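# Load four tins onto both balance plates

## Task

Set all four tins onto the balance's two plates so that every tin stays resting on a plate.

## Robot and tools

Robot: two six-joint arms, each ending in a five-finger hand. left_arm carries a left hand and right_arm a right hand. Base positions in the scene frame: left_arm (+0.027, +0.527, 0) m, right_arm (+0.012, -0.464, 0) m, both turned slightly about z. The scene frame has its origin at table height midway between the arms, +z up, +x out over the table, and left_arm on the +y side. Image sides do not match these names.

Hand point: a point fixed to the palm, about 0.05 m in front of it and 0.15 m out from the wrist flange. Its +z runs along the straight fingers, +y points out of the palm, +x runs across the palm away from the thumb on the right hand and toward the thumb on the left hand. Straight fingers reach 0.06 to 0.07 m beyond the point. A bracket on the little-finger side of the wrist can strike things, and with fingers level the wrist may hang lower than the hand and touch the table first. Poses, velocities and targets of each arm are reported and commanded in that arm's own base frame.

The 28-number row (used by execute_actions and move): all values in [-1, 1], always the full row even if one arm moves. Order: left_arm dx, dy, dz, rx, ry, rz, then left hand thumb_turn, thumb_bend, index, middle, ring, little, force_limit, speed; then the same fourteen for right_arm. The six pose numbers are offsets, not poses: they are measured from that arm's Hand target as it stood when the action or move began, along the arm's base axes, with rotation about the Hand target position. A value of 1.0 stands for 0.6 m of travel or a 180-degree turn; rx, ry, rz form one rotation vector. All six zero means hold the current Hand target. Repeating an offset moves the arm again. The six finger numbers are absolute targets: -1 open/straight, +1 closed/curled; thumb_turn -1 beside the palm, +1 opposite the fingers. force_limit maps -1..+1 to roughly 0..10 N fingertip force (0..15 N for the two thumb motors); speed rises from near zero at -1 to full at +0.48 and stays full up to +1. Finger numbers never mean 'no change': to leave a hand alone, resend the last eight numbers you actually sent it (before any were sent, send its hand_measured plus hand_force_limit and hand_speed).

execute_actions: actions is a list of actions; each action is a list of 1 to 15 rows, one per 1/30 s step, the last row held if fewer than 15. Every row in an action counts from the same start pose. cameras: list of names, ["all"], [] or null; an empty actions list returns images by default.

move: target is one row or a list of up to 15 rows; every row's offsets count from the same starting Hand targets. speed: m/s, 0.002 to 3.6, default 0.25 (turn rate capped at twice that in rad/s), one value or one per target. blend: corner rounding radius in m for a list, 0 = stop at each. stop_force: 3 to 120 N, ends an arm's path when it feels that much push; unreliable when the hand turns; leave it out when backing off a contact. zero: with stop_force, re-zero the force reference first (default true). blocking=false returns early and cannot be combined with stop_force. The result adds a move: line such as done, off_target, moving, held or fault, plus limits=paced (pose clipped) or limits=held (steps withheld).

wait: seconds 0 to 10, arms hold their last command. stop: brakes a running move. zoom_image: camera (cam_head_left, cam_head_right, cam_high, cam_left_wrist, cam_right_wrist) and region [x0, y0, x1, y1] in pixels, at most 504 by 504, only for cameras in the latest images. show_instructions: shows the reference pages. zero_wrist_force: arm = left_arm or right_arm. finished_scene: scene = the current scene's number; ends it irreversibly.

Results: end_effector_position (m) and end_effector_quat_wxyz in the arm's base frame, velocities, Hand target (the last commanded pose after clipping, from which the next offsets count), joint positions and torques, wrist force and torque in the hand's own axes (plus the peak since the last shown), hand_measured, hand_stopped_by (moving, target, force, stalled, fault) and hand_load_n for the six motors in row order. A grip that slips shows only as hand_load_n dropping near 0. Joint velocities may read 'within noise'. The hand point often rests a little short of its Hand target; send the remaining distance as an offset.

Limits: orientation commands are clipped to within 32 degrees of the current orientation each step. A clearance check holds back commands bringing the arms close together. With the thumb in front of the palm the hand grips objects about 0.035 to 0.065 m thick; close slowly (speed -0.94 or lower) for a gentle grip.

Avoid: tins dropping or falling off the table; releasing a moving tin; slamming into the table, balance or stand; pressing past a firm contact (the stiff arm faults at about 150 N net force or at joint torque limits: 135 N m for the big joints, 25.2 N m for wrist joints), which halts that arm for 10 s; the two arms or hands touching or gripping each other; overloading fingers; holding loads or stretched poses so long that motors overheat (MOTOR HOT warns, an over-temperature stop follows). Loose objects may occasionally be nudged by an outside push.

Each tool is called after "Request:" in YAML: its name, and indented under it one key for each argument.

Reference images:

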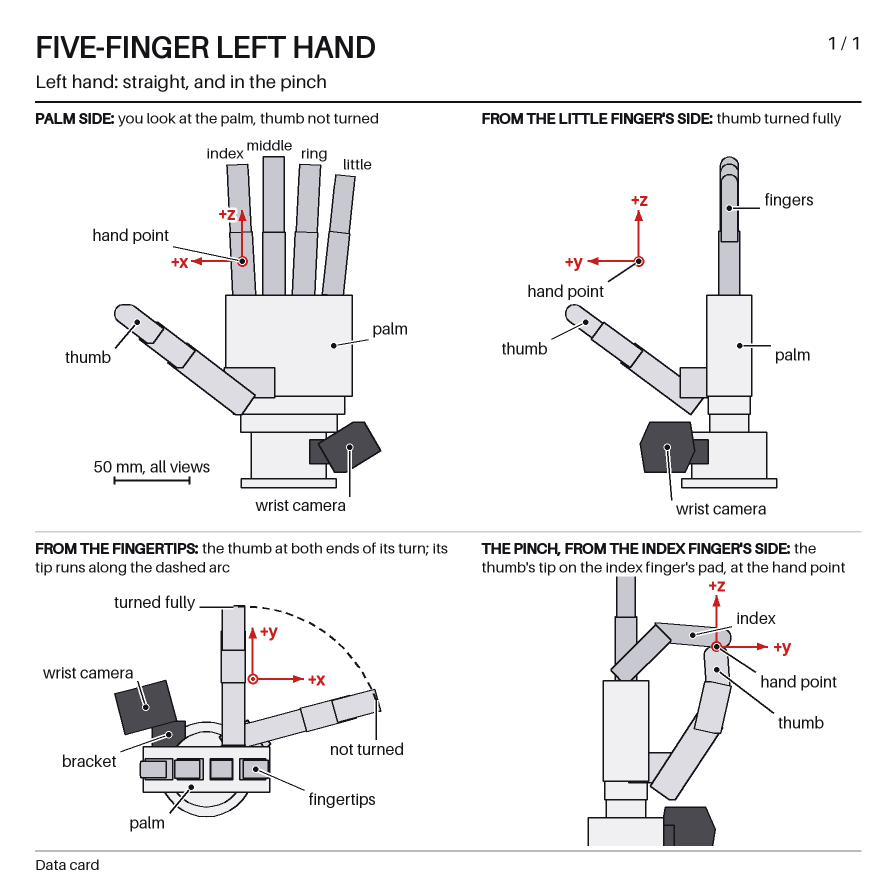

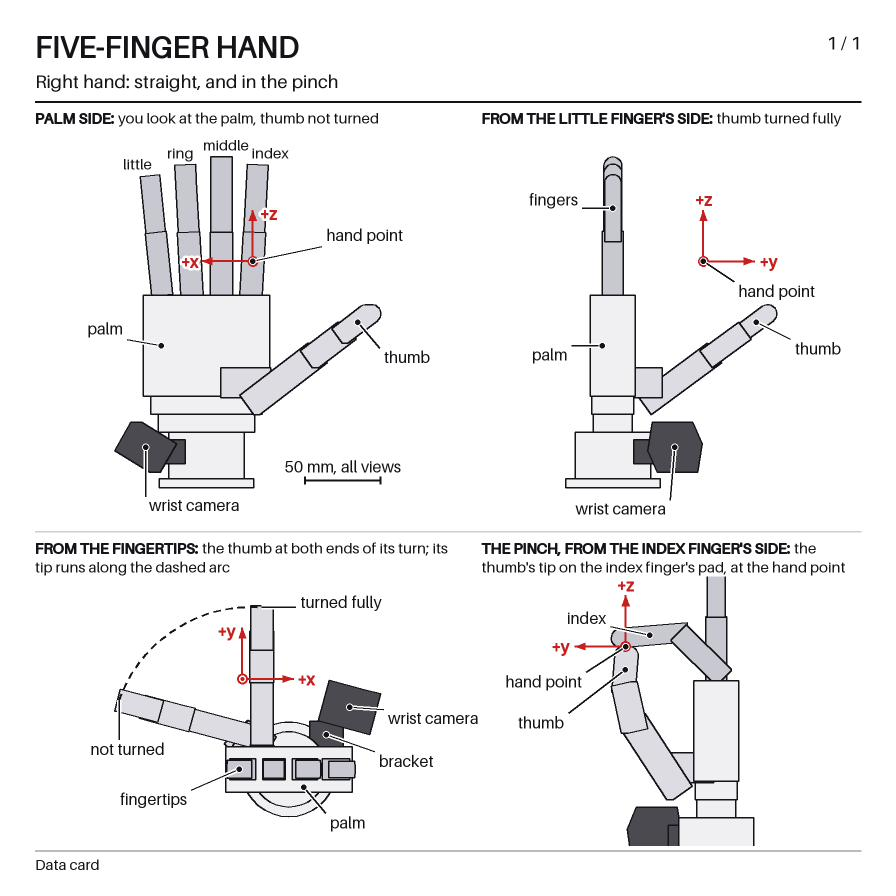

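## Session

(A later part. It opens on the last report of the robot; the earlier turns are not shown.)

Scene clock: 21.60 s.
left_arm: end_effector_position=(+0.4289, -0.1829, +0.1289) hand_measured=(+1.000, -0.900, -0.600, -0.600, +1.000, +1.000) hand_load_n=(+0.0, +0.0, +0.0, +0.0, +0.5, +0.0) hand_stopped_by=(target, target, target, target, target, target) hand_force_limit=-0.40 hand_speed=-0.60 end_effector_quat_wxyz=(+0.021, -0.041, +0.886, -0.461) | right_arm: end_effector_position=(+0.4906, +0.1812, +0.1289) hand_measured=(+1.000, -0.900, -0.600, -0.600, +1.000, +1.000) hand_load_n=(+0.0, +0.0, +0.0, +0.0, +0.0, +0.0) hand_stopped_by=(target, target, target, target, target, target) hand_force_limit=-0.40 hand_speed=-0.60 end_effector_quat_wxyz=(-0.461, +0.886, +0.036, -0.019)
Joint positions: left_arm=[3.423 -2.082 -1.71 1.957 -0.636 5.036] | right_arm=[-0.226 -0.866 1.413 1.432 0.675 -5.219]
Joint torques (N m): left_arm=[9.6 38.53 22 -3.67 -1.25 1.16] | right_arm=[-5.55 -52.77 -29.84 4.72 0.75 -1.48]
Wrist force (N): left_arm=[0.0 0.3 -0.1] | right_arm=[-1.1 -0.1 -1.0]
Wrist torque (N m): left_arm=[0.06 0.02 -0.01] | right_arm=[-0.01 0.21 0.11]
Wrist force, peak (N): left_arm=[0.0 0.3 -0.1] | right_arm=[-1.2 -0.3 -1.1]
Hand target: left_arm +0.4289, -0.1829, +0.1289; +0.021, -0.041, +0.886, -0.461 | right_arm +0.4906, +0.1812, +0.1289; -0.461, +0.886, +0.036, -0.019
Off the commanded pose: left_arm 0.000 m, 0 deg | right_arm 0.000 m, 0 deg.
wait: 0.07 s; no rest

Request:
move:
  target:
    - [-0.215,-0.112,0.15,0,0,0.125,1,-0.9,-0.6,-0.6,1,1,-0.4,-0.6,-0.225,0.12,0.15,0,0,-0.125,1,-0.9,-0.6,-0.6,1,1,-0.4,-0.6]
    - [-0.272,-0.3517,0.05,0,0,0.25,1,-0.9,-0.6,-0.6,1,1,-0.4,-0.6,-0.2783,0.3615,0.05,0,0,-0.25,1,-0.9,-0.6,-0.6,1,1,-0.4,-0.6]
    - [-0.272,-0.3517,-0.048,0,0,0.25,1,-0.9,-0.6,-0.6,1,1,-0.4,-0.6,-0.2783,0.3615,-0.048,0,0,-0.25,1,-0.9,-0.6,-0.6,1,1,-0.4,-0.6]
  speed: 0.25
  blend: [0.03,0.02,0]
  cameras: ["cam_left_wrist","cam_right_wrist"]

Scene clock: 25.87 s.
left_arm: end_effector_position=(+0.2657, -0.3939, +0.1002) hand_measured=(+1.000, -0.900, -0.600, -0.600, +1.000, +1.000) hand_load_n=(+0.5, +0.0, +0.0, +0.0, +0.0, +0.0) hand_stopped_by=(target, target, target, target, target, target) hand_force_limit=-0.40 hand_speed=-0.60 end_effector_quat_wxyz=(+0.196, -0.377, +0.803, -0.418) | right_arm: end_effector_position=(+0.3236, +0.3981, +0.1002) hand_measured=(+1.000, -0.900, -0.600, -0.600, +1.000, +1.000) hand_load_n=(+0.0, +0.0, +0.0, +0.0, +0.0, +0.0) hand_stopped_by=(target, target, target, target, target, target) hand_force_limit=-0.40 hand_speed=-0.60 end_effector_quat_wxyz=(-0.434, +0.833, -0.305, +0.159)
Joint positions: left_arm=[2.56 -1.572 -2.144 3.102 -1.478 3.206] | right_arm=[0.409 -1.457 2.032 0.088 1.199 -3.417]
Joint torques (N m): left_arm=[-10.36 10.14 25.32 1.21 -2.27 -1.52] | right_arm=[8.73 -15.68 -4.14 -1.88 1.31 1.79]
Wrist force (N): left_arm=[-0.2 0.0 -0.1] | right_arm=[-1.3 0.1 -1.2]
Wrist torque (N m): left_arm=[0.04 0.04 0.19] | right_arm=[0.03 0.23 -0.06]
Wrist force, peak (N): left_arm=[0.3 1.2 0.6] | right_arm=[-1.7 -1.2 -1.2]
Hand target: left_arm +0.2657, -0.3939, +0.1001; +0.196, -0.377, +0.803, -0.418 | right_arm +0.3237, +0.3981, +0.1001; -0.434, +0.833, -0.305, +0.159
Off the commanded pose: left_arm 0.000 m, 0 deg | right_arm 0.000 m, 0 deg.
move: done
camera_calibration:
cam_left_wrist: T_world_to_cam=[[0.243123, -0.563187, 0.789754, -0.36582], [-0.950316, -0.301466, 0.0775705, 0.124661], [0.194397, -0.769375, -0.608499, -0.177284], [0, 0, 0, 1]] pos_world=[0.24187, -0.304842, 0.171361]
cam_right_wrist: T_world_to_cam=[[-0.113816, -0.573036, -0.811588, 0.349653], [-0.993493, 0.0622108, 0.0954011, 0.284525], [-0.00417871, 0.817166, -0.576388, -0.153292], [0, 0, 0, 1]] pos_world=[0.321829, 0.307928, 0.168274]
Images, in order (width x height): cam_left_wrist 672x504, cam_right_wrist 672x504.

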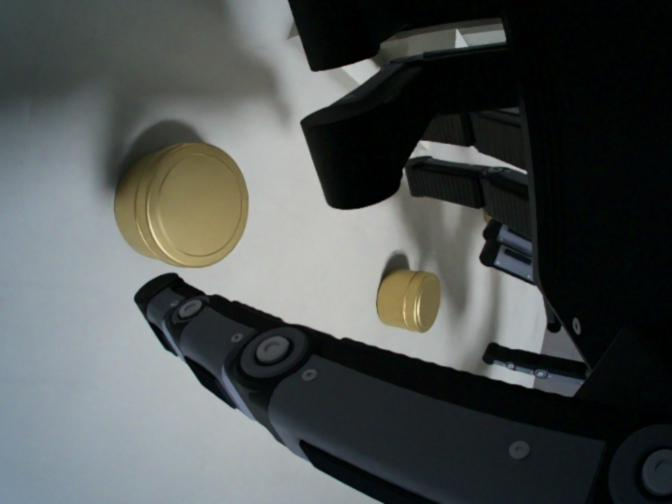

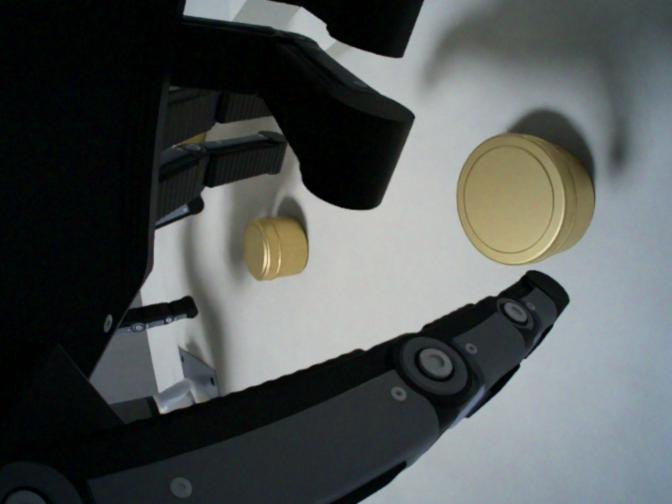

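Request:
wait:
  seconds: 0.05

Request:
wait:
  seconds: 0.05

Request:
wait:
  seconds: 0.05

Request:
move:
  target:
    - [0.0034,-0.0041,-0.112,0,0,0,1,-0.9,-0.6,-0.6,1,1,-0.4,-0.6,0.0017,-0.0065,-0.112,0,0,0,1,-0.9,-0.6,-0.6,1,1,-0.4,-0.6]
    - [0.0034,-0.0041,-0.112,0,0,0,1,0.2,0.2,0.2,1,1,-0.4,-0.92,0.0017,-0.0065,-0.112,0,0,0,1,0.2,0.2,0.2,1,1,-0.4,-0.92]
    - [0.0034,-0.0041,-0.05,0,0,0,1,0.2,0.2,0.2,1,1,-0.4,-0.92,0.0017,-0.0065,-0.05,0,0,0,1,0.2,0.2,0.2,1,1,-0.4,-0.92]
  speed: 0.12

Request:
wait:
  seconds: 0.05

Request:
wait:
  seconds: 0.05

Request:
wait:
  seconds: 0.05

Request:
wait:
  seconds: 0.05

Request:
wait:
  seconds: 0.05

Scene clock: 26.73 s.
left_arm: end_effector_position=(+0.2657, -0.3939, +0.1001) hand_measured=(+1.000, -0.900, -0.600, -0.600, +1.000, +1.000) hand_load_n=(+0.0, +0.0, +0.0, +0.0, +0.0, +0.0) hand_stopped_by=(target, target, target, target, target, target) hand_force_limit=-0.40 hand_speed=-0.60 end_effector_quat_wxyz=(+0.196, -0.377, +0.803, -0.418) | right_arm: end_effector_position=(+0.3237, +0.3981, +0.1001) hand_measured=(+1.000, -0.900, -0.600, -0.600, +1.000, +1.000) hand_load_n=(+0.0, +0.0, -0.5, +0.0, +0.0, +0.0) hand_stopped_by=(target, target, target, target, target, target) hand_force_limit=-0.40 hand_speed=-0.60 end_effector_quat_wxyz=(-0.434, +0.833, -0.305, +0.159)
Joint positions: left_arm=[2.56 -1.572 -2.144 3.102 -1.478 3.206] | right_arm=[0.409 -1.457 2.032 0.088 1.199 -3.417]
Joint torques (N m): left_arm=[-11.57 8.75 25.19 1.34 -2.51 -1.48] | right_arm=[7.84 -16 -4.34 -1.91 1.36 1.89]
Wrist force (N): left_arm=[-0.4 0.2 -0.2] | right_arm=[-1.2 0.3 -1.0]
Wrist torque (N m): left_arm=[0.08 0.06 0.18] | right_arm=[0.04 0.22 -0.05]
Wrist force, peak (N): left_arm=[-0.2 0.5 -0.2] | right_arm=[-1.3 0.0 -1.2]
Hand target: left_arm +0.2657, -0.3939, +0.1001; +0.196, -0.377, +0.803, -0.418 | right_arm +0.3237, +0.3981, +0.1001; -0.434, +0.833, -0.305, +0.159
Off the commanded pose: left_arm 0.000 m, 0 deg | right_arm 0.000 m, 0 deg.
wait: 0.07 s; at rest from the start

Scene clock: 26.80 s.
left_arm: end_effector_position=(+0.2657, -0.3939, +0.1001) hand_measured=(+1.000, -0.900, -0.600, -0.600, +1.000, +1.000) hand_load_n=(+0.0, +0.0, +0.0, +0.0, +0.0, +0.0) hand_stopped_by=(target, target, target, target, target, target) hand_force_limit=-0.40 hand_speed=-0.60 end_effector_quat_wxyz=(+0.196, -0.377, +0.803, -0.418) | right_arm: end_effector_position=(+0.3237, +0.3981, +0.1001) hand_measured=(+1.000, -0.900, -0.600, -0.600, +1.000, +1.000) hand_load_n=(+0.0, +0.0, +0.0, +0.0, +0.0, +0.0) hand_stopped_by=(target, target, target, target, target, target) hand_force_limit=-0.40 hand_speed=-0.60 end_effector_quat_wxyz=(-0.434, +0.833, -0.305, +0.159)
Joint positions: left_arm=[2.56 -1.572 -2.144 3.102 -1.478 3.206] | right_arm=[0.409 -1.457 2.032 0.088 1.199 -3.417]
Joint torques (N m): left_arm=[-11.67 9.2 25.04 1.38 -2.5 -1.42] | right_arm=[7.24 -15.77 -4.15 -1.65 1.34 2.06]
Wrist force (N): left_arm=[0.0 0.1 0.0] | right_arm=[-0.9 -0.4 -0.7]
Wrist torque (N m): left_arm=[0.04 0.01 0.20] | right_arm=[-0.08 0.15 -0.05]
Wrist force, peak (N): left_arm=[-0.1 -0.1 0.0] | right_arm=[-0.9 -0.2 -1.1]
Hand target: left_arm +0.2657, -0.3939, +0.1001; +0.196, -0.377, +0.803, -0.418 | right_arm +0.3237, +0.3981, +0.1001; -0.434, +0.833, -0.305, +0.159
Off the commanded pose: left_arm 0.000 m, 0 deg | right_arm 0.000 m, 0 deg.
wait: 0.07 s; no rest

Scene clock: 26.87 s.
left_arm: end_effector_position=(+0.2657, -0.3939, +0.1001) hand_measured=(+1.000, -0.900, -0.600, -0.600, +1.000, +1.000) hand_load_n=(+0.0, +0.0, +0.0, +0.0, +0.0, +0.0) hand_stopped_by=(target, target, target, target, target, target) hand_force_limit=-0.40 hand_speed=-0.60 end_effector_quat_wxyz=(+0.196, -0.377, +0.803, -0.418) | right_arm: end_effector_position=(+0.3237, +0.3981, +0.1001) hand_measured=(+1.000, -0.900, -0.600, -0.600, +1.000, +1.000) hand_load_n=(+0.0, +0.0, +0.0, +0.0, +0.0, +0.0) hand_stopped_by=(target, target, target, target, target, target) hand_force_limit=-0.40 hand_speed=-0.60 end_effector_quat_wxyz=(-0.434, +0.833, -0.305, +0.159)
Joint positions: left_arm=[2.56 -1.572 -2.144 3.102 -1.478 3.206] | right_arm=[0.409 -1.457 2.032 0.088 1.199 -3.417]
Joint torques (N m): left_arm=[-11.32 9.04 25.77 1.25 -2.57 -1.5] | right_arm=[8.04 -16.28 -4.75 -1.73 1.39 2]
Wrist force (N): left_arm=[0.1 0.3 0.1] | right_arm=[-1.1 -0.4 -0.9]
Wrist torque (N m): left_arm=[0.08 0.00 0.20] | right_arm=[-0.06 0.20 -0.07]
Wrist force, peak (N): left_arm=[0.1 0.3 0.1] | right_arm=[-1.2 -0.1 -1.0]
Hand target: left_arm +0.2657, -0.3939, +0.1001; +0.196, -0.377, +0.803, -0.418 | right_arm +0.3237, +0.3981, +0.1001; -0.434, +0.833, -0.305, +0.159
Off the commanded pose: left_arm 0.000 m, 0 deg | right_arm 0.000 m, 0 deg.
wait: 0.07 s; no rest

Scene clock: 31.80 s.
left_arm: end_effector_position=(+0.2678, -0.3964, +0.0700) hand_measured=(+1.000, -0.648, -0.078, -0.122, +1.000, +1.000) hand_load_n=(+0.0, +6.0, +3.5, +4.0, +0.0, +0.0) hand_stopped_by=(target, force, force, force, target, target) hand_force_limit=-0.40 hand_speed=-0.92 end_effector_quat_wxyz=(+0.196, -0.377, +0.803, -0.418) | right_arm: end_effector_position=(+0.3247, +0.3942, +0.0700) hand_measured=(+1.000, -0.646, -0.094, -0.116, +1.000, +1.000) hand_load_n=(+0.0, +6.0, +4.0, +2.0, +0.0, +0.0) hand_stopped_by=(target, force, force, force, target, target) hand_force_limit=-0.40 hand_speed=-0.92 end_effector_quat_wxyz=(-0.434, +0.833, -0.305, +0.159)
Joint positions: left_arm=[2.557 -1.63 -2.178 3.195 -1.481 3.204] | right_arm=[0.396 -1.415 2.077 0.004 1.189 -3.426]
Joint torques (N m): left_arm=[10.04 23.18 25.1 -1.09 2.91 1.13] | right_arm=[-5.66 -30.66 -30.92 2.94 -1.87 -1.63]
Wrist force (N): left_arm=[0.1 0.3 0.0] | right_arm=[-1.2 0.4 -0.5]
Wrist torque (N m): left_arm=[0.05 0.00 0.19] | right_arm=[0.01 0.22 0.08]
Wrist force, peak (N): left_arm=[-0.1 1.0 0.2] | right_arm=[-1.4 -0.7 -1.5]
Hand target: left_arm +0.2678, -0.3964, +0.0701; +0.196, -0.377, +0.803, -0.418 | right_arm +0.3247, +0.3942, +0.0701; -0.434, +0.833, -0.305, +0.159
Off the commanded pose: left_arm 0.000 m, 0 deg | right_arm 0.000 m, 0 deg.
move: done

Scene clock: 31.87 s.
left_arm: end_effector_position=(+0.2678, -0.3964, +0.0701) hand_measured=(+1.000, -0.648, -0.078, -0.122, +1.000, +1.000) hand_load_n=(+0.0, +6.0, +3.5, +4.0, +0.5, +0.0) hand_stopped_by=(target, force, force, force, target, target) hand_force_limit=-0.40 hand_speed=-0.92 end_effector_quat_wxyz=(+0.196, -0.377, +0.803, -0.418) | right_arm: end_effector_position=(+0.3247, +0.3942, +0.0701) hand_measured=(+1.000, -0.646, -0.094, -0.116, +1.000, +1.000) hand_load_n=(+0.0, +6.0, +4.0, +2.0, +0.0, +0.0) hand_stopped_by=(target, force, force, force, target, target) hand_force_limit=-0.40 hand_speed=-0.92 end_effector_quat_wxyz=(-0.434, +0.833, -0.305, +0.159)
Joint positions: left_arm=[2.557 -1.63 -2.178 3.194 -1.481 3.204] | right_arm=[0.396 -1.415 2.077 0.004 1.189 -3.426]
Joint torques (N m): left_arm=[9.6 24.33 24.43 -1.34 2.84 1.12] | right_arm=[-5.21 -31.7 -29.96 2.98 -1.86 -1.48]
Wrist force (N): left_arm=[0.1 0.7 0.2] | right_arm=[-0.9 0.4 -0.6]
Wrist torque (N m): left_arm=[0.10 0.01 0.18] | right_arm=[0.01 0.17 0.09]
Wrist force, peak (N): left_arm=[0.1 0.7 0.2] | right_arm=[-0.9 0.4 -0.6]
Hand target: left_arm +0.2678, -0.3964, +0.0701; +0.196, -0.377, +0.803, -0.418 | right_arm +0.3247, +0.3942, +0.0701; -0.434, +0.833, -0.305, +0.159
Off the commanded pose: left_arm 0.000 m, 0 deg | right_arm 0.000 m, 0 deg.
wait: 0.07 s; no rest

Scene clock: 31.93 s.
left_arm: end_effector_position=(+0.2678, -0.3964, +0.0701) hand_measured=(+1.000, -0.648, -0.078, -0.122, +1.000, +1.000) hand_load_n=(-0.5, +6.0, +3.5, +4.0, +0.0, +0.0) hand_stopped_by=(target, force, force, force, target, target) hand_force_limit=-0.40 hand_speed=-0.92 end_effector_quat_wxyz=(+0.196, -0.377, +0.803, -0.418) | right_arm: end_effector_position=(+0.3247, +0.3942, +0.0701) hand_measured=(+1.000, -0.646, -0.094, -0.116, +1.000, +1.000) hand_load_n=(+0.0, +6.0, +4.0, +2.5, +0.0, +0.0) hand_stopped_by=(target, force, force, force, target, target) hand_force_limit=-0.40 hand_speed=-0.92 end_effector_quat_wxyz=(-0.434, +0.833, -0.305, +0.159)
Joint positions: left_arm=[2.557 -1.63 -2.178 3.194 -1.481 3.204] | right_arm=[0.396 -1.415 2.077 0.004 1.189 -3.426]
Joint torques (N m): left_arm=[9.59 23.25 24.86 -1.13 2.79 1.16] | right_arm=[-6.26 -31.23 -30.7 2.74 -2.01 -1.7]
Wrist force (N): left_arm=[0.0 0.8 0.2] | right_arm=[-1.2 0.2 -0.5]
Wrist torque (N m): left_arm=[0.12 0.01 0.17] | right_arm=[-0.02 0.21 0.07]
Wrist force, peak (N): left_arm=[0.0 0.8 0.2] | right_arm=[-1.1 0.4 -1.0]
Hand target: left_arm +0.2678, -0.3964, +0.0701; +0.196, -0.377, +0.803, -0.418 | right_arm +0.3247, +0.3942, +0.0701; -0.434, +0.833, -0.305, +0.159
Off the commanded pose: left_arm 0.000 m, 0 deg | right_arm 0.000 m, 0 deg.
wait: 0.07 s; no rest

Scene clock: 32.00 s.
left_arm: end_effector_position=(+0.2678, -0.3964, +0.0701) hand_measured=(+1.000, -0.648, -0.078, -0.122, +1.000, +1.000) hand_load_n=(+0.0, +6.0, +3.5, +4.0, +0.0, +0.0) hand_stopped_by=(target, force, force, force, target, target) hand_force_limit=-0.40 hand_speed=-0.92 end_effector_quat_wxyz=(+0.196, -0.377, +0.803, -0.418) | right_arm: end_effector_position=(+0.3247, +0.3942, +0.0701) hand_measured=(+1.000, -0.646, -0.094, -0.116, +1.000, +1.000) hand_load_n=(+0.0, +6.0, +4.0, +2.5, +0.0, +0.5) hand_stopped_by=(target, force, force, force, target, target) hand_force_limit=-0.40 hand_speed=-0.92 end_effector_quat_wxyz=(-0.434, +0.833, -0.305, +0.159)
Joint positions: left_arm=[2.557 -1.63 -2.178 3.194 -1.481 3.204] | right_arm=[0.396 -1.415 2.077 0.004 1.189 -3.426]
Joint torques (N m): left_arm=[9.33 23.67 24.72 -1.3 3 1.12] | right_arm=[-5.78 -32.14 -29.97 2.6 -1.92 -1.6]
Wrist force (N): left_arm=[0.3 0.5 0.3] | right_arm=[-1.0 0.4 -0.8]
Wrist torque (N m): left_arm=[0.07 -0.02 0.20] | right_arm=[0.02 0.19 0.09]
Wrist force, peak (N): left_arm=[0.3 0.5 0.3] | right_arm=[-1.1 0.3 -0.9]
Hand target: left_arm +0.2678, -0.3964, +0.0701; +0.196, -0.377, +0.803, -0.418 | right_arm +0.3247, +0.3942, +0.0701; -0.434, +0.833, -0.305, +0.159
Off the commanded pose: left_arm 0.000 m, 0 deg | right_arm 0.000 m, 0 deg.
wait: 0.07 s; no rest

Scene clock: 32.07 s.
left_arm: end_effector_position=(+0.2678, -0.3964, +0.0701) hand_measured=(+1.000, -0.648, -0.078, -0.122, +1.000, +1.000) hand_load_n=(+0.0, +6.0, +3.5, +4.0, +0.5, +0.0) hand_stopped_by=(target, force, force, force, target, target) hand_force_limit=-0.40 hand_speed=-0.92 end_effector_quat_wxyz=(+0.196, -0.377, +0.803, -0.418) | right_arm: end_effector_position=(+0.3247, +0.3942, +0.0701) hand_measured=(+1.000, -0.646, -0.094, -0.116, +1.000, +1.000) hand_load_n=(+0.0, +6.0, +4.0, +2.0, +0.0, +0.0) hand_stopped_by=(target, force, force, force, target, target) hand_force_limit=-0.40 hand_speed=-0.92 end_effector_quat_wxyz=(-0.434, +0.833, -0.305, +0.159)
Joint positions: left_arm=[2.557 -1.63 -2.178 3.194 -1.481 3.204] | right_arm=[0.396 -1.415 2.077 0.004 1.189 -3.426]
Joint torques (N m): left_arm=[9.67 23.54 24.24 -1.3 2.88 1.14] | right_arm=[-5.82 -31.7 -30.7 2.74 -1.92 -1.44]
Wrist force (N): left_arm=[0.0 0.7 -0.2] | right_arm=[-1.2 0.6 -0.6]
Wrist torque (N m): left_arm=[0.12 0.01 0.17] | right_arm=[0.05 0.21 0.08]
Wrist force, peak (N): left_arm=[0.0 0.7 -0.2] | right_arm=[-1.2 0.6 -0.6]
Hand target: left_arm +0.2678, -0.3964, +0.0701; +0.196, -0.377, +0.803, -0.418 | right_arm +0.3247, +0.3942, +0.0701; -0.434, +0.833, -0.305, +0.159
Off the commanded pose: left_arm 0.000 m, 0 deg | right_arm 0.000 m, 0 deg.
wait: 0.07 s; no rest

Scene clock: 32.13 s.
left_arm: end_effector_position=(+0.2678, -0.3964, +0.0701) hand_measured=(+1.000, -0.648, -0.078, -0.122, +1.000, +1.000) hand_load_n=(+0.0, +5.5, +3.5, +3.5, +0.0, +0.0) hand_stopped_by=(target, force, force, force, target, target) hand_force_limit=-0.40 hand_speed=-0.92 end_effector_quat_wxyz=(+0.196, -0.377, +0.803, -0.418) | right_arm: end_effector_position=(+0.3247, +0.3942, +0.0701) hand_measured=(+1.000, -0.646, -0.094, -0.116, +1.000, +1.000) hand_load_n=(+0.0, +6.0, +4.0, +2.0, +0.0, +0.0) hand_stopped_by=(target, force, force, force, target, target) hand_force_limit=-0.40 hand_speed=-0.92 end_effector_quat_wxyz=(-0.434, +0.833, -0.305, +0.159)
Joint positions: left_arm=[2.557 -1.63 -2.178 3.194 -1.481 3.204] | right_arm=[0.396 -1.415 2.077 0.004 1.189 -3.426]
Joint torques (N m): left_arm=[10.05 23.85 24.14 -1.22 2.91 1.11] | right_arm=[-5.52 -32.03 -30.43 2.85 -2.03 -1.64]
Wrist force (N): left_arm=[-0.1 0.5 0.2] | right_arm=[-1.0 0.5 -0.7]
Wrist torque (N m): left_arm=[0.07 0.02 0.17] | right_arm=[0.03 0.18 0.10]
Wrist force, peak (N): left_arm=[0.2 0.5 -0.1] | right_arm=[-1.2 0.1 -0.8]
Hand target: left_arm +0.2678, -0.3964, +0.0701; +0.196, -0.377, +0.803, -0.418 | right_arm +0.3247, +0.3942, +0.0701; -0.434, +0.833, -0.305, +0.159
Off the commanded pose: left_arm 0.000 m, 0 deg | right_arm 0.000 m, 0 deg.
wait: 0.07 s; no rest

Request:
move:
  target:
    - [0,0,-0.0617,0,0,0,1,0.2,0.2,0.2,1,1,-0.4,-0.92,0,0,0.2,0,0,0,1,0.2,0.2,0.2,1,1,-0.4,-0.92]
    - [0,0,-0.0617,0,0,0,1,-0.9,-0.6,-0.6,1,1,-0.4,-0.6,0,0,0.2,0,0,0,1,0.2,0.2,0.2,1,1,-0.4,-0.92]
    - [0,0,0.15,0,0,0,1,-0.9,-0.6,-0.6,1,1,-0.4,-0.6,0.12,-0.05,0.24,0,0,0.12,1,0.2,0.2,0.2,1,1,-0.4,-0.92]
    - [0.16,0.25,0.2,0,0,-0.125,1,-0.9,-0.6,-0.6,1,1,-0.4,-0.6,0.2465,-0.1157,0.233,0,0,0.25,1,0.2,0.2,0.2,1,1,-0.4,-0.92]
    - [0.2684,0.3558,0.05,0,0,-0.25,1,-0.9,-0.6,-0.6,1,1,-0.4,-0.6,0.2465,-0.1157,0.233,0,0,0.25,1,0.2,0.2,0.2,1,1,-0.4,-0.92]
  speed: [0.1,0.1,0.25,0.25,0.25]
  blend: [0,0,0.03,0.03,0]
  cameras: ["cam_left_wrist","cam_right_wrist","cam_head_left"]

Scene clock: 40.37 s.
left_arm: end_effector_position=(+0.4288, -0.1829, +0.1001) hand_measured=(+1.000, -0.900, -0.600, -0.600, +1.000, +1.000) hand_load_n=(+0.0, +0.0, +0.0, +0.0, +0.0, +0.0) hand_stopped_by=(target, target, target, target, target, target) hand_force_limit=-0.40 hand_speed=-0.60 end_effector_quat_wxyz=(+0.021, -0.041, +0.886, -0.461) | right_arm: end_effector_position=(+0.4726, +0.3248, +0.2099) hand_measured=(+1.000, -0.646, -0.094, -0.116, +1.000, +1.000) hand_load_n=(+0.0, +6.0, +4.0, +2.0, +0.0, +0.0) hand_stopped_by=(target, force, force, force, target, target) hand_force_limit=-0.40 hand_speed=-0.92 end_effector_quat_wxyz=(-0.461, +0.886, +0.036, -0.019)
Joint positions: left_arm=[3.423 -2.125 -1.731 2.021 -0.636 5.036] | right_arm=[0.046 -0.949 1.235 1.337 0.612 -4.775]
Joint torques (N m): left_arm=[7.46 25.83 21.89 -3.66 -1.35 1.07] | right_arm=[8.17 -37.55 -31.3 4.73 0.37 -1.55]
Wrist force (N): left_arm=[-0.2 0.1 0.1] | right_arm=[-1.3 0.2 -1.1]
Wrist torque (N m): left_arm=[0.04 0.06 -0.03] | right_arm=[0.02 0.24 0.09]
Wrist force, peak (N): left_arm=[0.3 1.0 0.2] | right_arm=[-1.8 0.4 -1.0]
Hand target: left_arm +0.4288, -0.1829, +0.1001; +0.021, -0.041, +0.886, -0.461 | right_arm +0.4726, +0.3248, +0.2099; -0.461, +0.886, +0.036, -0.019
Off the commanded pose: left_arm 0.000 m, 0 deg | right_arm 0.000 m, 0 deg.
move: done
camera_calibration:
cam_left_wrist: T_world_to_cam=[[-0.226211, -0.570312, 0.789666, -0.0866977], [-0.885328, 0.458464, 0.0774969, 0.454441], [-0.406231, -0.681583, -0.608623, 0.226932], [0, 0, 0, 1]] pos_world=[0.474904, -0.103117, 0.17136]
cam_right_wrist: T_world_to_cam=[[0.324734, -0.485699, -0.811569, 0.178064], [-0.746592, -0.65842, 0.09531, 0.543894], [-0.580645, 0.57496, -0.57643, 0.321637], [0, 0, 0, 1]] pos_world=[0.535001, 0.259668, 0.278074]
Images, in order (width x height): cam_head_left 896x504, cam_left_wrist 672x504, cam_right_wrist 672x504.

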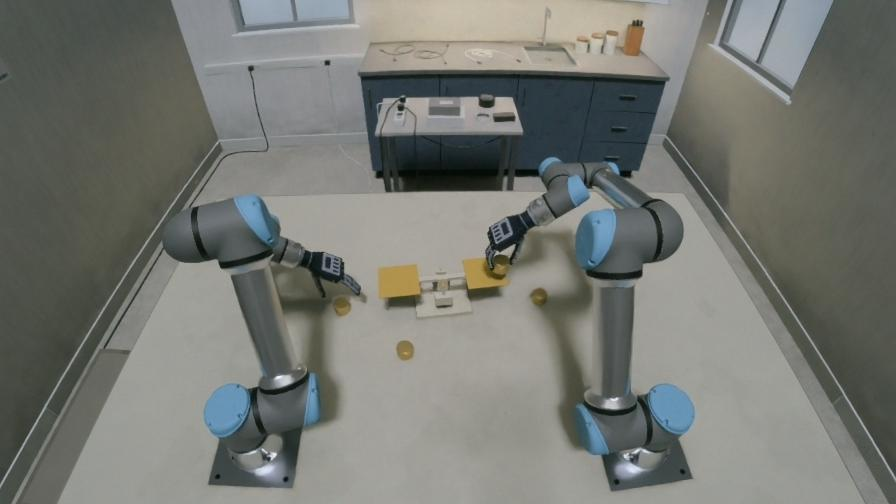

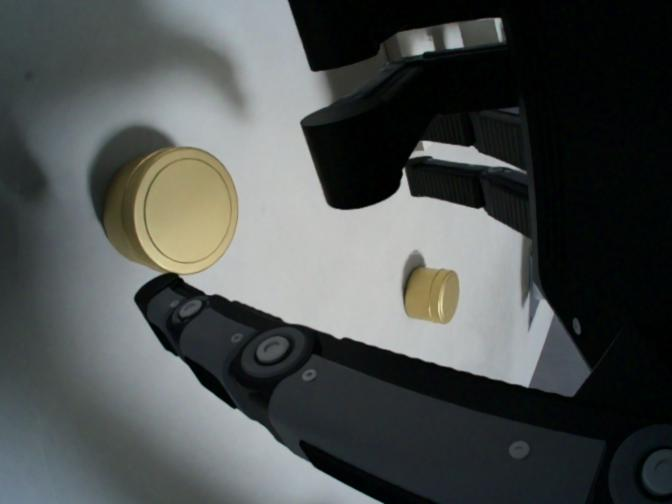

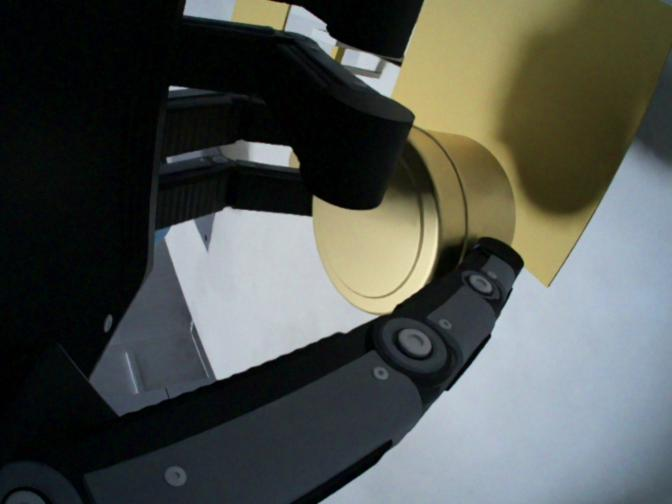

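Request:
zoom_image:
  camera: "cam_right_wrist"
  region: [400, 0, 672, 300]

Request:
move:
  target:
    - [0,0,-0.112,0,0,0,1,-0.9,-0.6,-0.6,1,1,-0.4,-0.6,0,0,0,0,0,0,1,0.2,0.2,0.2,1,1,-0.4,-0.92]
    - [0,0,-0.112,0,0,0,1,0.2,0.2,0.2,1,1,-0.4,-0.92,0,0,0,0,0,0,1,0.2,0.2,0.2,1,1,-0.4,-0.92]
    - [0,0,0.18,0,0,0,1,0.2,0.2,0.2,1,1,-0.4,-0.92,0,0,0,0,0,0,1,0.2,0.2,0.2,1,1,-0.4,-0.92]
  speed: [0.12,0.1,0.25]
  cameras: ["cam_left_wrist"]

Scaled by 1.680 from the camera's 672x504 image, which has a finer 960x720 frame.

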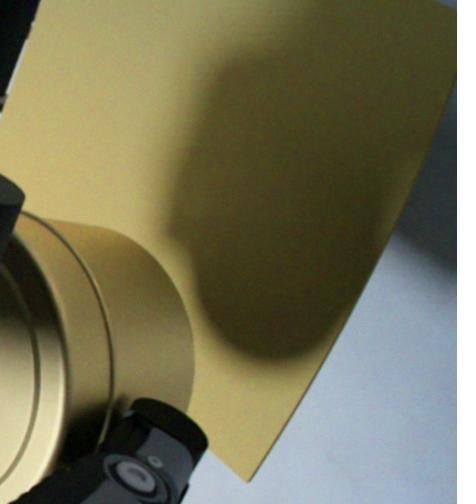

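Scene clock: 46.10 s.
left_arm: end_effector_position=(+0.4288, -0.1829, +0.2080) hand_measured=(+1.000, -0.648, -0.078, -0.122, +1.000, +1.000) hand_load_n=(+0.0, +6.0, +3.0, +4.0, +0.0, +0.0) hand_stopped_by=(target, force, force, force, target, target) hand_force_limit=-0.40 hand_speed=-0.92 end_effector_quat_wxyz=(+0.021, -0.041, +0.886, -0.461) | right_arm: end_effector_position=(+0.4726, +0.3248, +0.2099) hand_measured=(+1.000, -0.646, -0.094, -0.116, +1.000, +1.000) hand_load_n=(+0.0, +6.0, +4.0, +2.0, +0.0, +0.0) hand_stopped_by=(target, force, force, force, target, target) hand_force_limit=-0.40 hand_speed=-0.92 end_effector_quat_wxyz=(-0.461, +0.886, +0.036, -0.019)
Joint positions: left_arm=[3.423 -1.983 -1.628 1.775 -0.636 5.036] | right_arm=[0.046 -0.949 1.235 1.337 0.612 -4.775]
Joint torques (N m): left_arm=[9.45 37.98 23.88 -3.79 -1.21 1.2] | right_arm=[7.35 -37.67 -32.27 4.77 0.4 -1.57]
Wrist force (N): left_arm=[0.1 1.4 0.3] | right_arm=[-1.3 0.1 -0.6]
Wrist torque (N m): left_arm=[0.16 0.01 -0.02] | right_arm=[-0.02 0.23 0.09]
Wrist force, peak (N): left_arm=[-0.1 2.4 0.9] | right_arm=[-1.8 0.0 -0.8]
Hand target: left_arm +0.4288, -0.1829, +0.2081; +0.021, -0.041, +0.886, -0.461 | right_arm +0.4726, +0.3248, +0.2099; -0.461, +0.886, +0.036, -0.019
Off the commanded pose: left_arm 0.000 m, 0 deg | right_arm 0.000 m, 0 deg.
move: done
camera_calibration:
cam_left_wrist: T_world_to_cam=[[-0.226323, -0.570234, 0.789691, -0.171769], [-0.885261, 0.458603, 0.0774429, 0.446084], [-0.406315, -0.681555, -0.608598, 0.292577], [0, 0, 0, 1]] pos_world=[0.474904, -0.103116, 0.27916]
Images, in order (width x height): cam_left_wrist 672x504.

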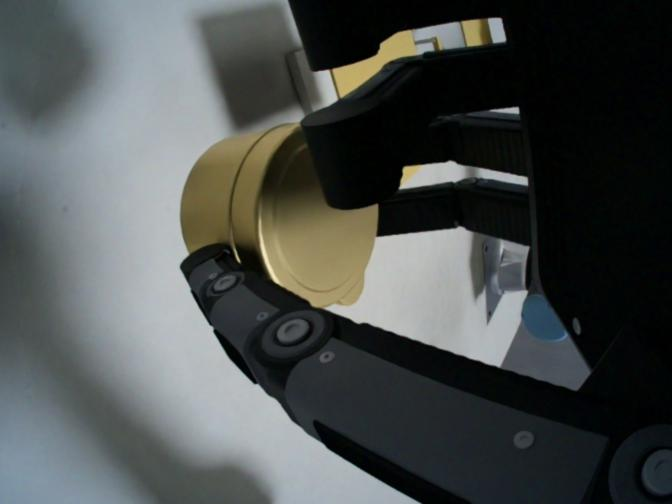

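Request:
move:
  target: [-0.0332,-0.359,0.003,0,0,0,1,0.2,0.2,0.2,1,1,-0.4,-0.92,0.0193,0.0013,0,0,0,0,1,0.2,0.2,0.2,1,1,-0.4,-0.92]
  speed: 0.25
  cameras: ["cam_left_wrist","cam_right_wrist","cam_head_left","cam_high"]

Request:
zoom_image:
  camera: "cam_left_wrist"
  region: [0, 0, 336, 400]

Request:
zoom_image:
  camera: "cam_right_wrist"
  region: [400, 0, 672, 300]

Request:
zoom_image:
  camera: "cam_head_left"
  region: [360, 220, 540, 350]

Scene clock: 49.10 s.
left_arm: end_effector_position=(+0.4089, -0.3982, +0.2099) hand_measured=(+1.000, -0.648, -0.078, -0.122, +1.000, +1.000) hand_load_n=(+0.0, +6.0, +3.0, +3.5, +0.5, +0.0) hand_stopped_by=(target, force, force, force, target, target) hand_force_limit=-0.40 hand_speed=-0.92 end_effector_quat_wxyz=(+0.021, -0.041, +0.886, -0.461) | right_arm: end_effector_position=(+0.4842, +0.3255, +0.2099) hand_measured=(+1.000, -0.646, -0.094, -0.116, +1.000, +1.000) hand_load_n=(+0.0, +6.0, +4.0, +2.0, +0.0, +0.0) hand_stopped_by=(target, force, force, force, target, target) hand_force_limit=-0.40 hand_speed=-0.92 end_effector_quat_wxyz=(-0.461, +0.886, +0.036, -0.019)
Joint positions: left_arm=[2.934 -1.999 -1.421 2.247 -0.671 4.219] | right_arm=[0.047 -0.921 1.188 1.355 0.612 -4.775]
Joint torques (N m): left_arm=[-10.88 26.32 26.99 -0.46 -1.16 -1.39] | right_arm=[7.68 -39.68 -32.34 4.65 -2.41 1.53]
Wrist force (N): left_arm=[0.1 1.0 0.4] | right_arm=[-1.2 0.1 -1.3]
Wrist torque (N m): left_arm=[0.09 0.02 0.20] | right_arm=[0.02 0.23 0.04]
Wrist force, peak (N): left_arm=[-0.1 2.3 -0.7] | right_arm=[-1.6 0.1 -0.8]
Hand target: left_arm +0.4089, -0.3983, +0.2099; +0.021, -0.041, +0.886, -0.461 | right_arm +0.4842, +0.3255, +0.2099; -0.461, +0.886, +0.036, -0.019
Off the commanded pose: left_arm 0.000 m, 0 deg | right_arm 0.000 m, 0 deg.
move: done
camera_calibration:
cam_left_wrist: T_world_to_cam=[[-0.226366, -0.570152, 0.789738, -0.300512], [-0.885149, 0.458805, 0.0775204, 0.527049], [-0.406534, -0.681487, -0.608527, 0.139011], [0, 0, 0, 1]] pos_world=[0.455004, -0.318416, 0.281061]
cam_right_wrist: T_world_to_cam=[[0.324674, -0.485753, -0.811561, 0.17473], [-0.746618, -0.65838, 0.0953749, 0.553068], [-0.580644, 0.574961, -0.576431, 0.327912], [0, 0, 0, 1]] pos_world=[0.5466, 0.260468, 0.278074]
Images, in order (width x height): cam_head_left 896x504, cam_high 896x504, cam_left_wrist 672x504, cam_right_wrist 672x504.

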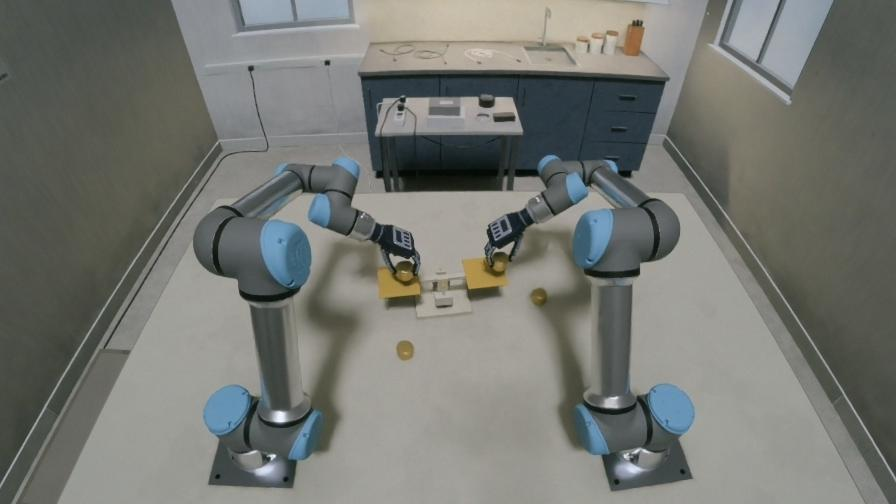

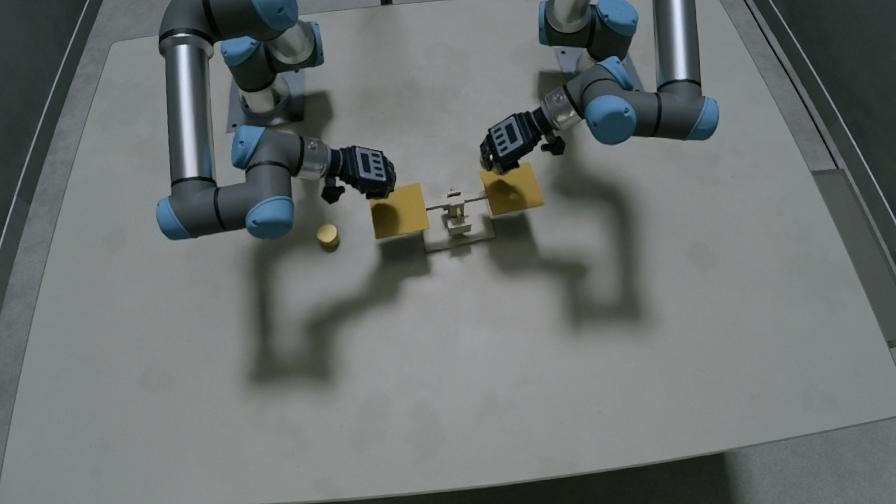

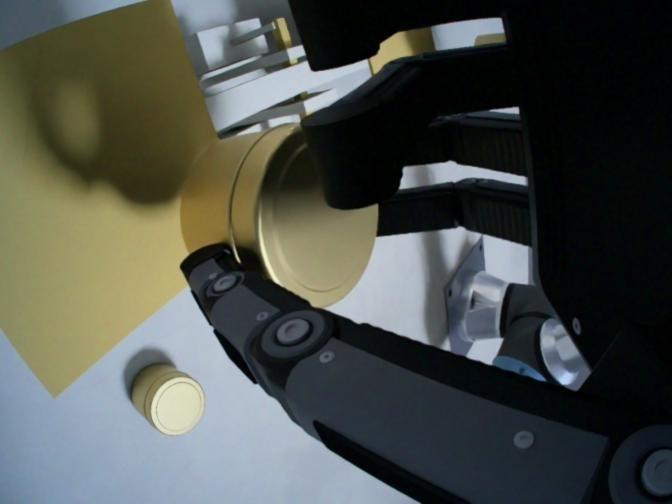

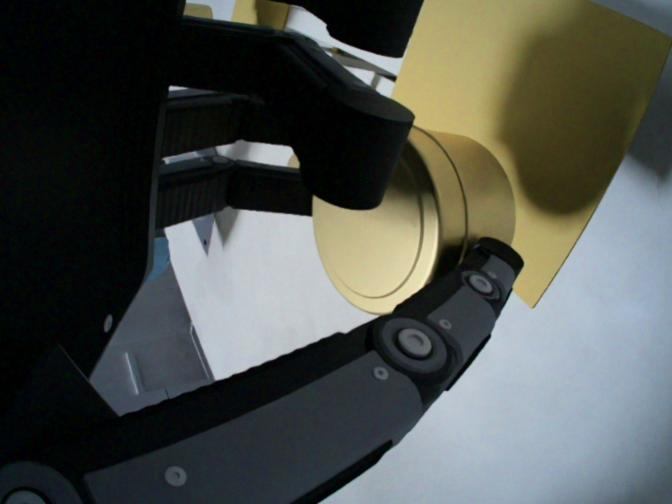

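Scaled by 1.260 from the camera's 672x504 image, which has a finer 960x720 frame.

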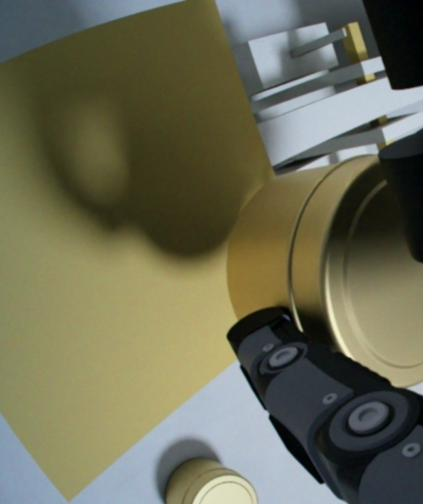

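Scaled by 1.680 from the camera's 672x504 image, which has a finer 960x720 frame.

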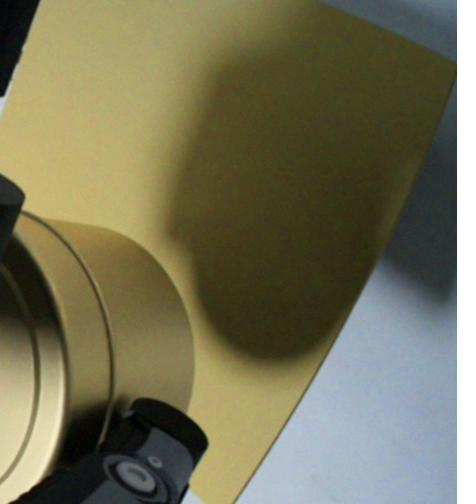

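Scaled by 2.800 from the camera's 896x504 image, which has a finer 1280x720 frame.

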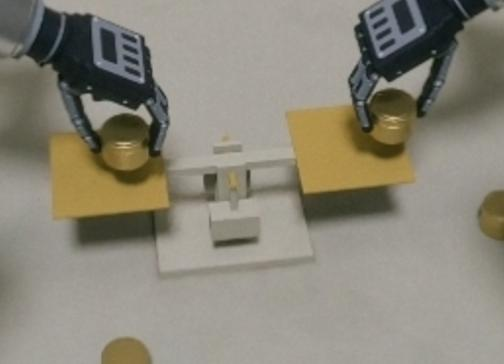

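Request:
move:
  target: [-0.004,-0.0045,-0.0735,0,0,0,1,0.2,0.2,0.2,1,1,-0.4,-0.92,0,0,-0.0735,0,0,0,1,0.2,0.2,0.2,1,1,-0.4,-0.92]
  speed: 0.08
  cameras: ["cam_left_wrist","cam_right_wrist"]

Request:
move:
  target: [0,0,-0.0135,0,0,0,1,0.2,0.2,0.2,1,1,-0.4,-0.92,0,0,-0.0135,0,0,0,1,0.2,0.2,0.2,1,1,-0.4,-0.92]
  speed: 0.01
  stop_force: 3
  cameras: ["cam_head_left","cam_left_wrist","cam_right_wrist"]

Request:
zoom_image:
  camera: "cam_head_left"
  region: [360, 220, 540, 350]

Scene clock: 52.60 s.
left_arm: end_effector_position=(+0.4065, -0.4010, +0.1660) hand_measured=(+1.000, -0.648, -0.078, -0.122, +1.000, +1.000) hand_load_n=(+0.0, +6.0, +3.0, +3.5, +0.0, +0.0) hand_stopped_by=(target, force, force, force, target, target) hand_force_limit=-0.40 hand_speed=-0.92 end_effector_quat_wxyz=(+0.021, -0.041, +0.886, -0.461) end_effector_velocity=(+0.000, -0.001, -0.001) end_effector_angular_velocity=(-0.002, -0.001, -0.001) | right_arm: end_effector_position=(+0.4842, +0.3255, +0.1659) hand_measured=(+1.000, -0.646, -0.094, -0.116, +1.000, +1.000) hand_load_n=(+0.0, +6.0, +4.0, +2.0, +0.0, +0.0) hand_stopped_by=(target, force, force, force, target, target) hand_force_limit=-0.40 hand_speed=-0.92 end_effector_quat_wxyz=(-0.461, +0.886, +0.037, -0.019)
Joint positions: left_arm=[2.927 -2.03 -1.492 2.357 -0.674 4.209] | right_arm=[0.047 -0.887 1.248 1.262 0.612 -4.775]
Joint velocities: left_arm=[0 -0.001 -0.001 0.005 0.002 -0.001] | right_arm=[within noise]
Joint torques (N m): left_arm=[-11.54 27.26 8.01 -0.39 -1.31 -1.49] | right_arm=[1.19 -38.57 -3.95 0.18 -2.62 1.86]
Wrist force (N): left_arm=[-0.1 1.2 0.5] | right_arm=[-1.0 0.2 -0.9]
Wrist torque (N m): left_arm=[0.12 0.04 0.17] | right_arm=[0.02 0.20 0.06]
Wrist force, peak (N): left_arm=[-0.1 1.7 0.6] | right_arm=[-1.6 0.0 -1.0]
Hand target: left_arm +0.4065, -0.4010, +0.1658; +0.021, -0.041, +0.886, -0.461 | right_arm +0.4842, +0.3255, +0.1658; -0.461, +0.886, +0.036, -0.019
Off the commanded pose: left_arm 0.000 m, 0 deg | right_arm 0.000 m, 0 deg.
move: done
camera_calibration:
cam_left_wrist: T_world_to_cam=[[-0.226357, -0.570247, 0.789671, -0.268001], [-0.885201, 0.458707, 0.0775071, 0.529608], [-0.406426, -0.681474, -0.608615, 0.109389], [0, 0, 0, 1]] pos_world=[0.452604, -0.321216, 0.23716]
cam_right_wrist: T_world_to_cam=[[0.324678, -0.485713, -0.811583, 0.139014], [-0.746565, -0.658438, 0.0953922, 0.557246], [-0.580711, 0.574928, -0.576397, 0.302586], [0, 0, 0, 1]] pos_world=[0.546601, 0.260468, 0.234074]
Images, in order (width x height): cam_left_wrist 672x504, cam_right_wrist 672x504.

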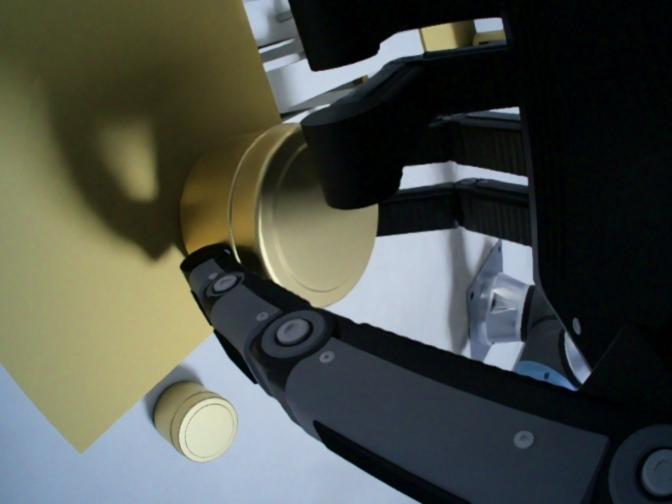

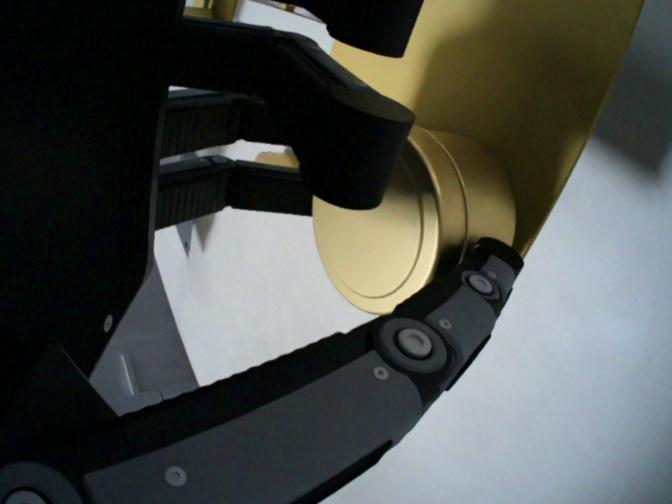

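Scene clock: 54.47 s.
left_arm: end_effector_position=(+0.4065, -0.4010, +0.1596) hand_measured=(+1.000, -0.648, -0.078, -0.122, +1.000, +1.000) hand_load_n=(+0.0, +5.5, +3.0, +4.0, +0.0, +0.0) hand_stopped_by=(target, force, force, force, target, target) hand_force_limit=-0.40 hand_speed=-0.92 end_effector_quat_wxyz=(+0.021, -0.041, +0.886, -0.461) | right_arm: end_effector_position=(+0.4842, +0.3256, +0.1595) hand_measured=(+1.000, -0.646, -0.094, -0.116, +1.000, +1.000) hand_load_n=(+0.0, +6.0, +4.0, +2.0, +0.0, +0.0) hand_stopped_by=(target, force, force, force, target, target) hand_force_limit=-0.40 hand_speed=-0.92 end_effector_quat_wxyz=(-0.461, +0.886, +0.036, -0.019)
Joint positions: left_arm=[2.927 -2.035 -1.501 2.371 -0.674 4.209] | right_arm=[0.047 -0.882 1.256 1.248 0.612 -4.775]
Joint torques (N m): left_arm=[-10.07 40.43 25.7 -2.93 -1.32 -1.27] | right_arm=[1.45 -54.49 -32 4.7 0.57 1.81]
Wrist force (N): left_arm=[0.1 1.4 0.2] | right_arm=[-1.4 0.2 -0.7]
Wrist torque (N m): left_arm=[0.15 0.00 0.18] | right_arm=[0.01 0.26 0.03]
Wrist force, peak (N): left_arm=[0.7 -4.9 -3.1] | right_arm=[-1.4 -2.8 -3.6]
Hand target: left_arm +0.4065, -0.4010, +0.1596; +0.021, -0.041, +0.886, -0.461 (not the last commanded pose) | right_arm +0.4842, +0.3256, +0.1595; -0.461, +0.886, +0.036, -0.019 (not the last commanded pose)
Off the commanded pose: left_arm 0.002 m, 0 deg | right_arm 0.002 m, 0 deg.
move: contact (left_arm, right_arm)
camera_calibration:
cam_left_wrist: T_world_to_cam=[[-0.226357, -0.570247, 0.789671, -0.262948], [-0.885201, 0.458707, 0.0775071, 0.530104], [-0.406426, -0.681474, -0.608615, 0.105494], [0, 0, 0, 1]] pos_world=[0.452604, -0.321216, 0.23076]
cam_right_wrist: T_world_to_cam=[[0.324678, -0.485713, -0.811583, 0.133739], [-0.746565, -0.658438, 0.0953922, 0.557866], [-0.580711, 0.574928, -0.576397, 0.29884], [0, 0, 0, 1]] pos_world=[0.546601, 0.260468, 0.227574]
Images, in order (width x height): cam_head_left 896x504, cam_left_wrist 672x504, cam_right_wrist 672x504.

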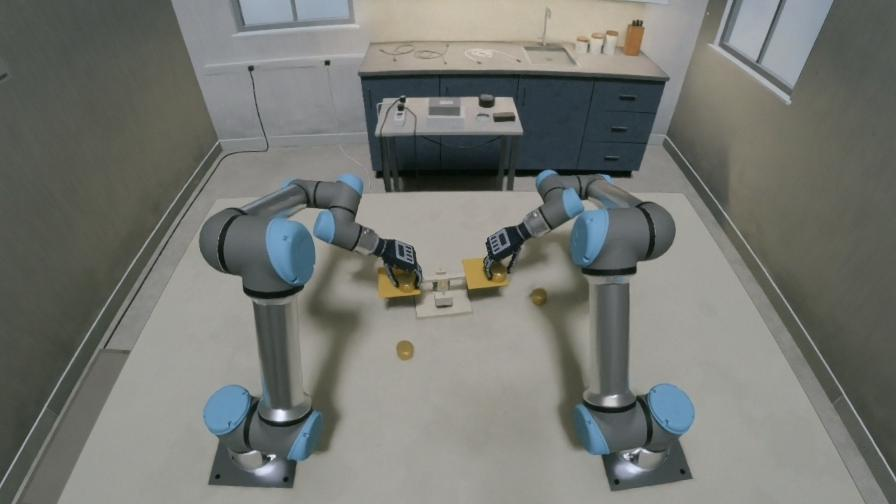

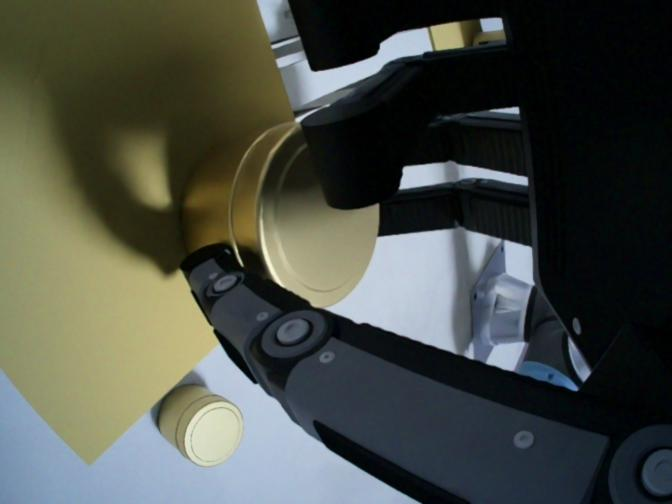

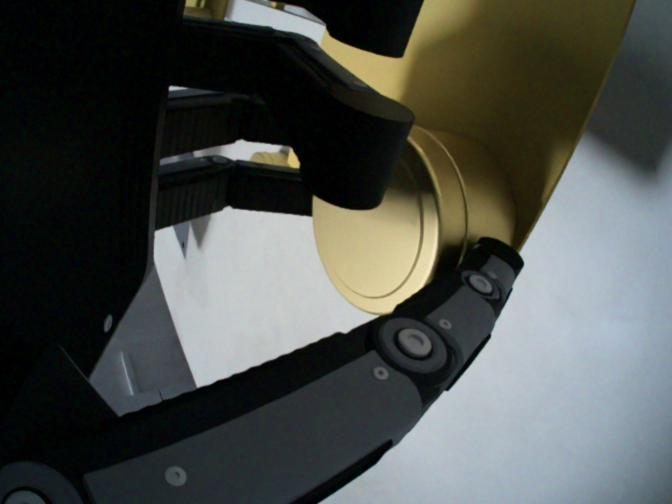

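Scaled by 2.800 from the camera's 896x504 image, which has a finer 1280x720 frame.

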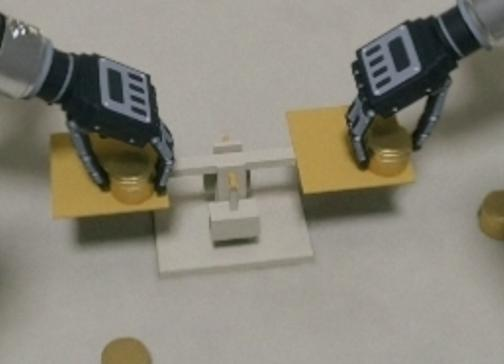

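Request:
zoom_image:
  camera: "cam_head_left"
  region: [470, 240, 530, 300]

Request:
zoom_image:
  camera: "cam_right_wrist"
  region: [400, 100, 672, 350]

Scaled by 8.400 from the camera's 896x504 image, which has a finer 1280x720 frame.

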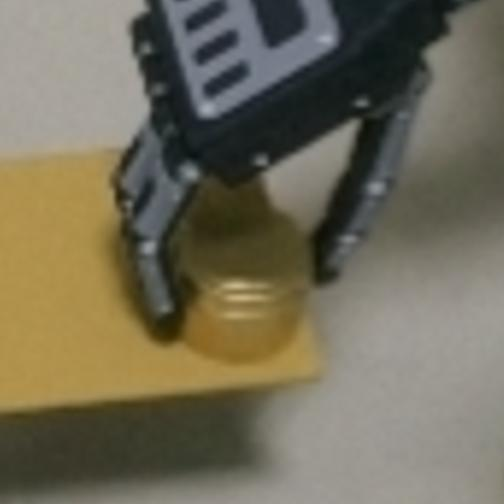

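Scaled by 1.853 from the camera's 672x504 image, which has a finer 960x720 frame.

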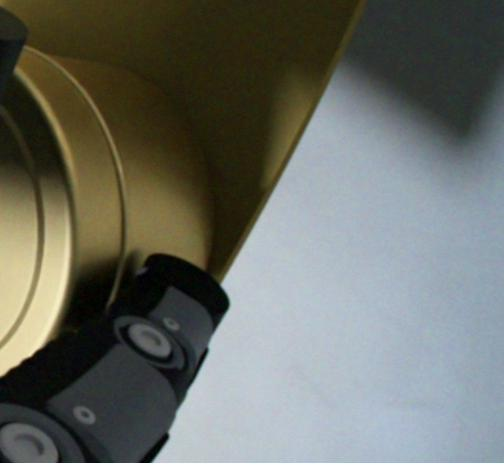

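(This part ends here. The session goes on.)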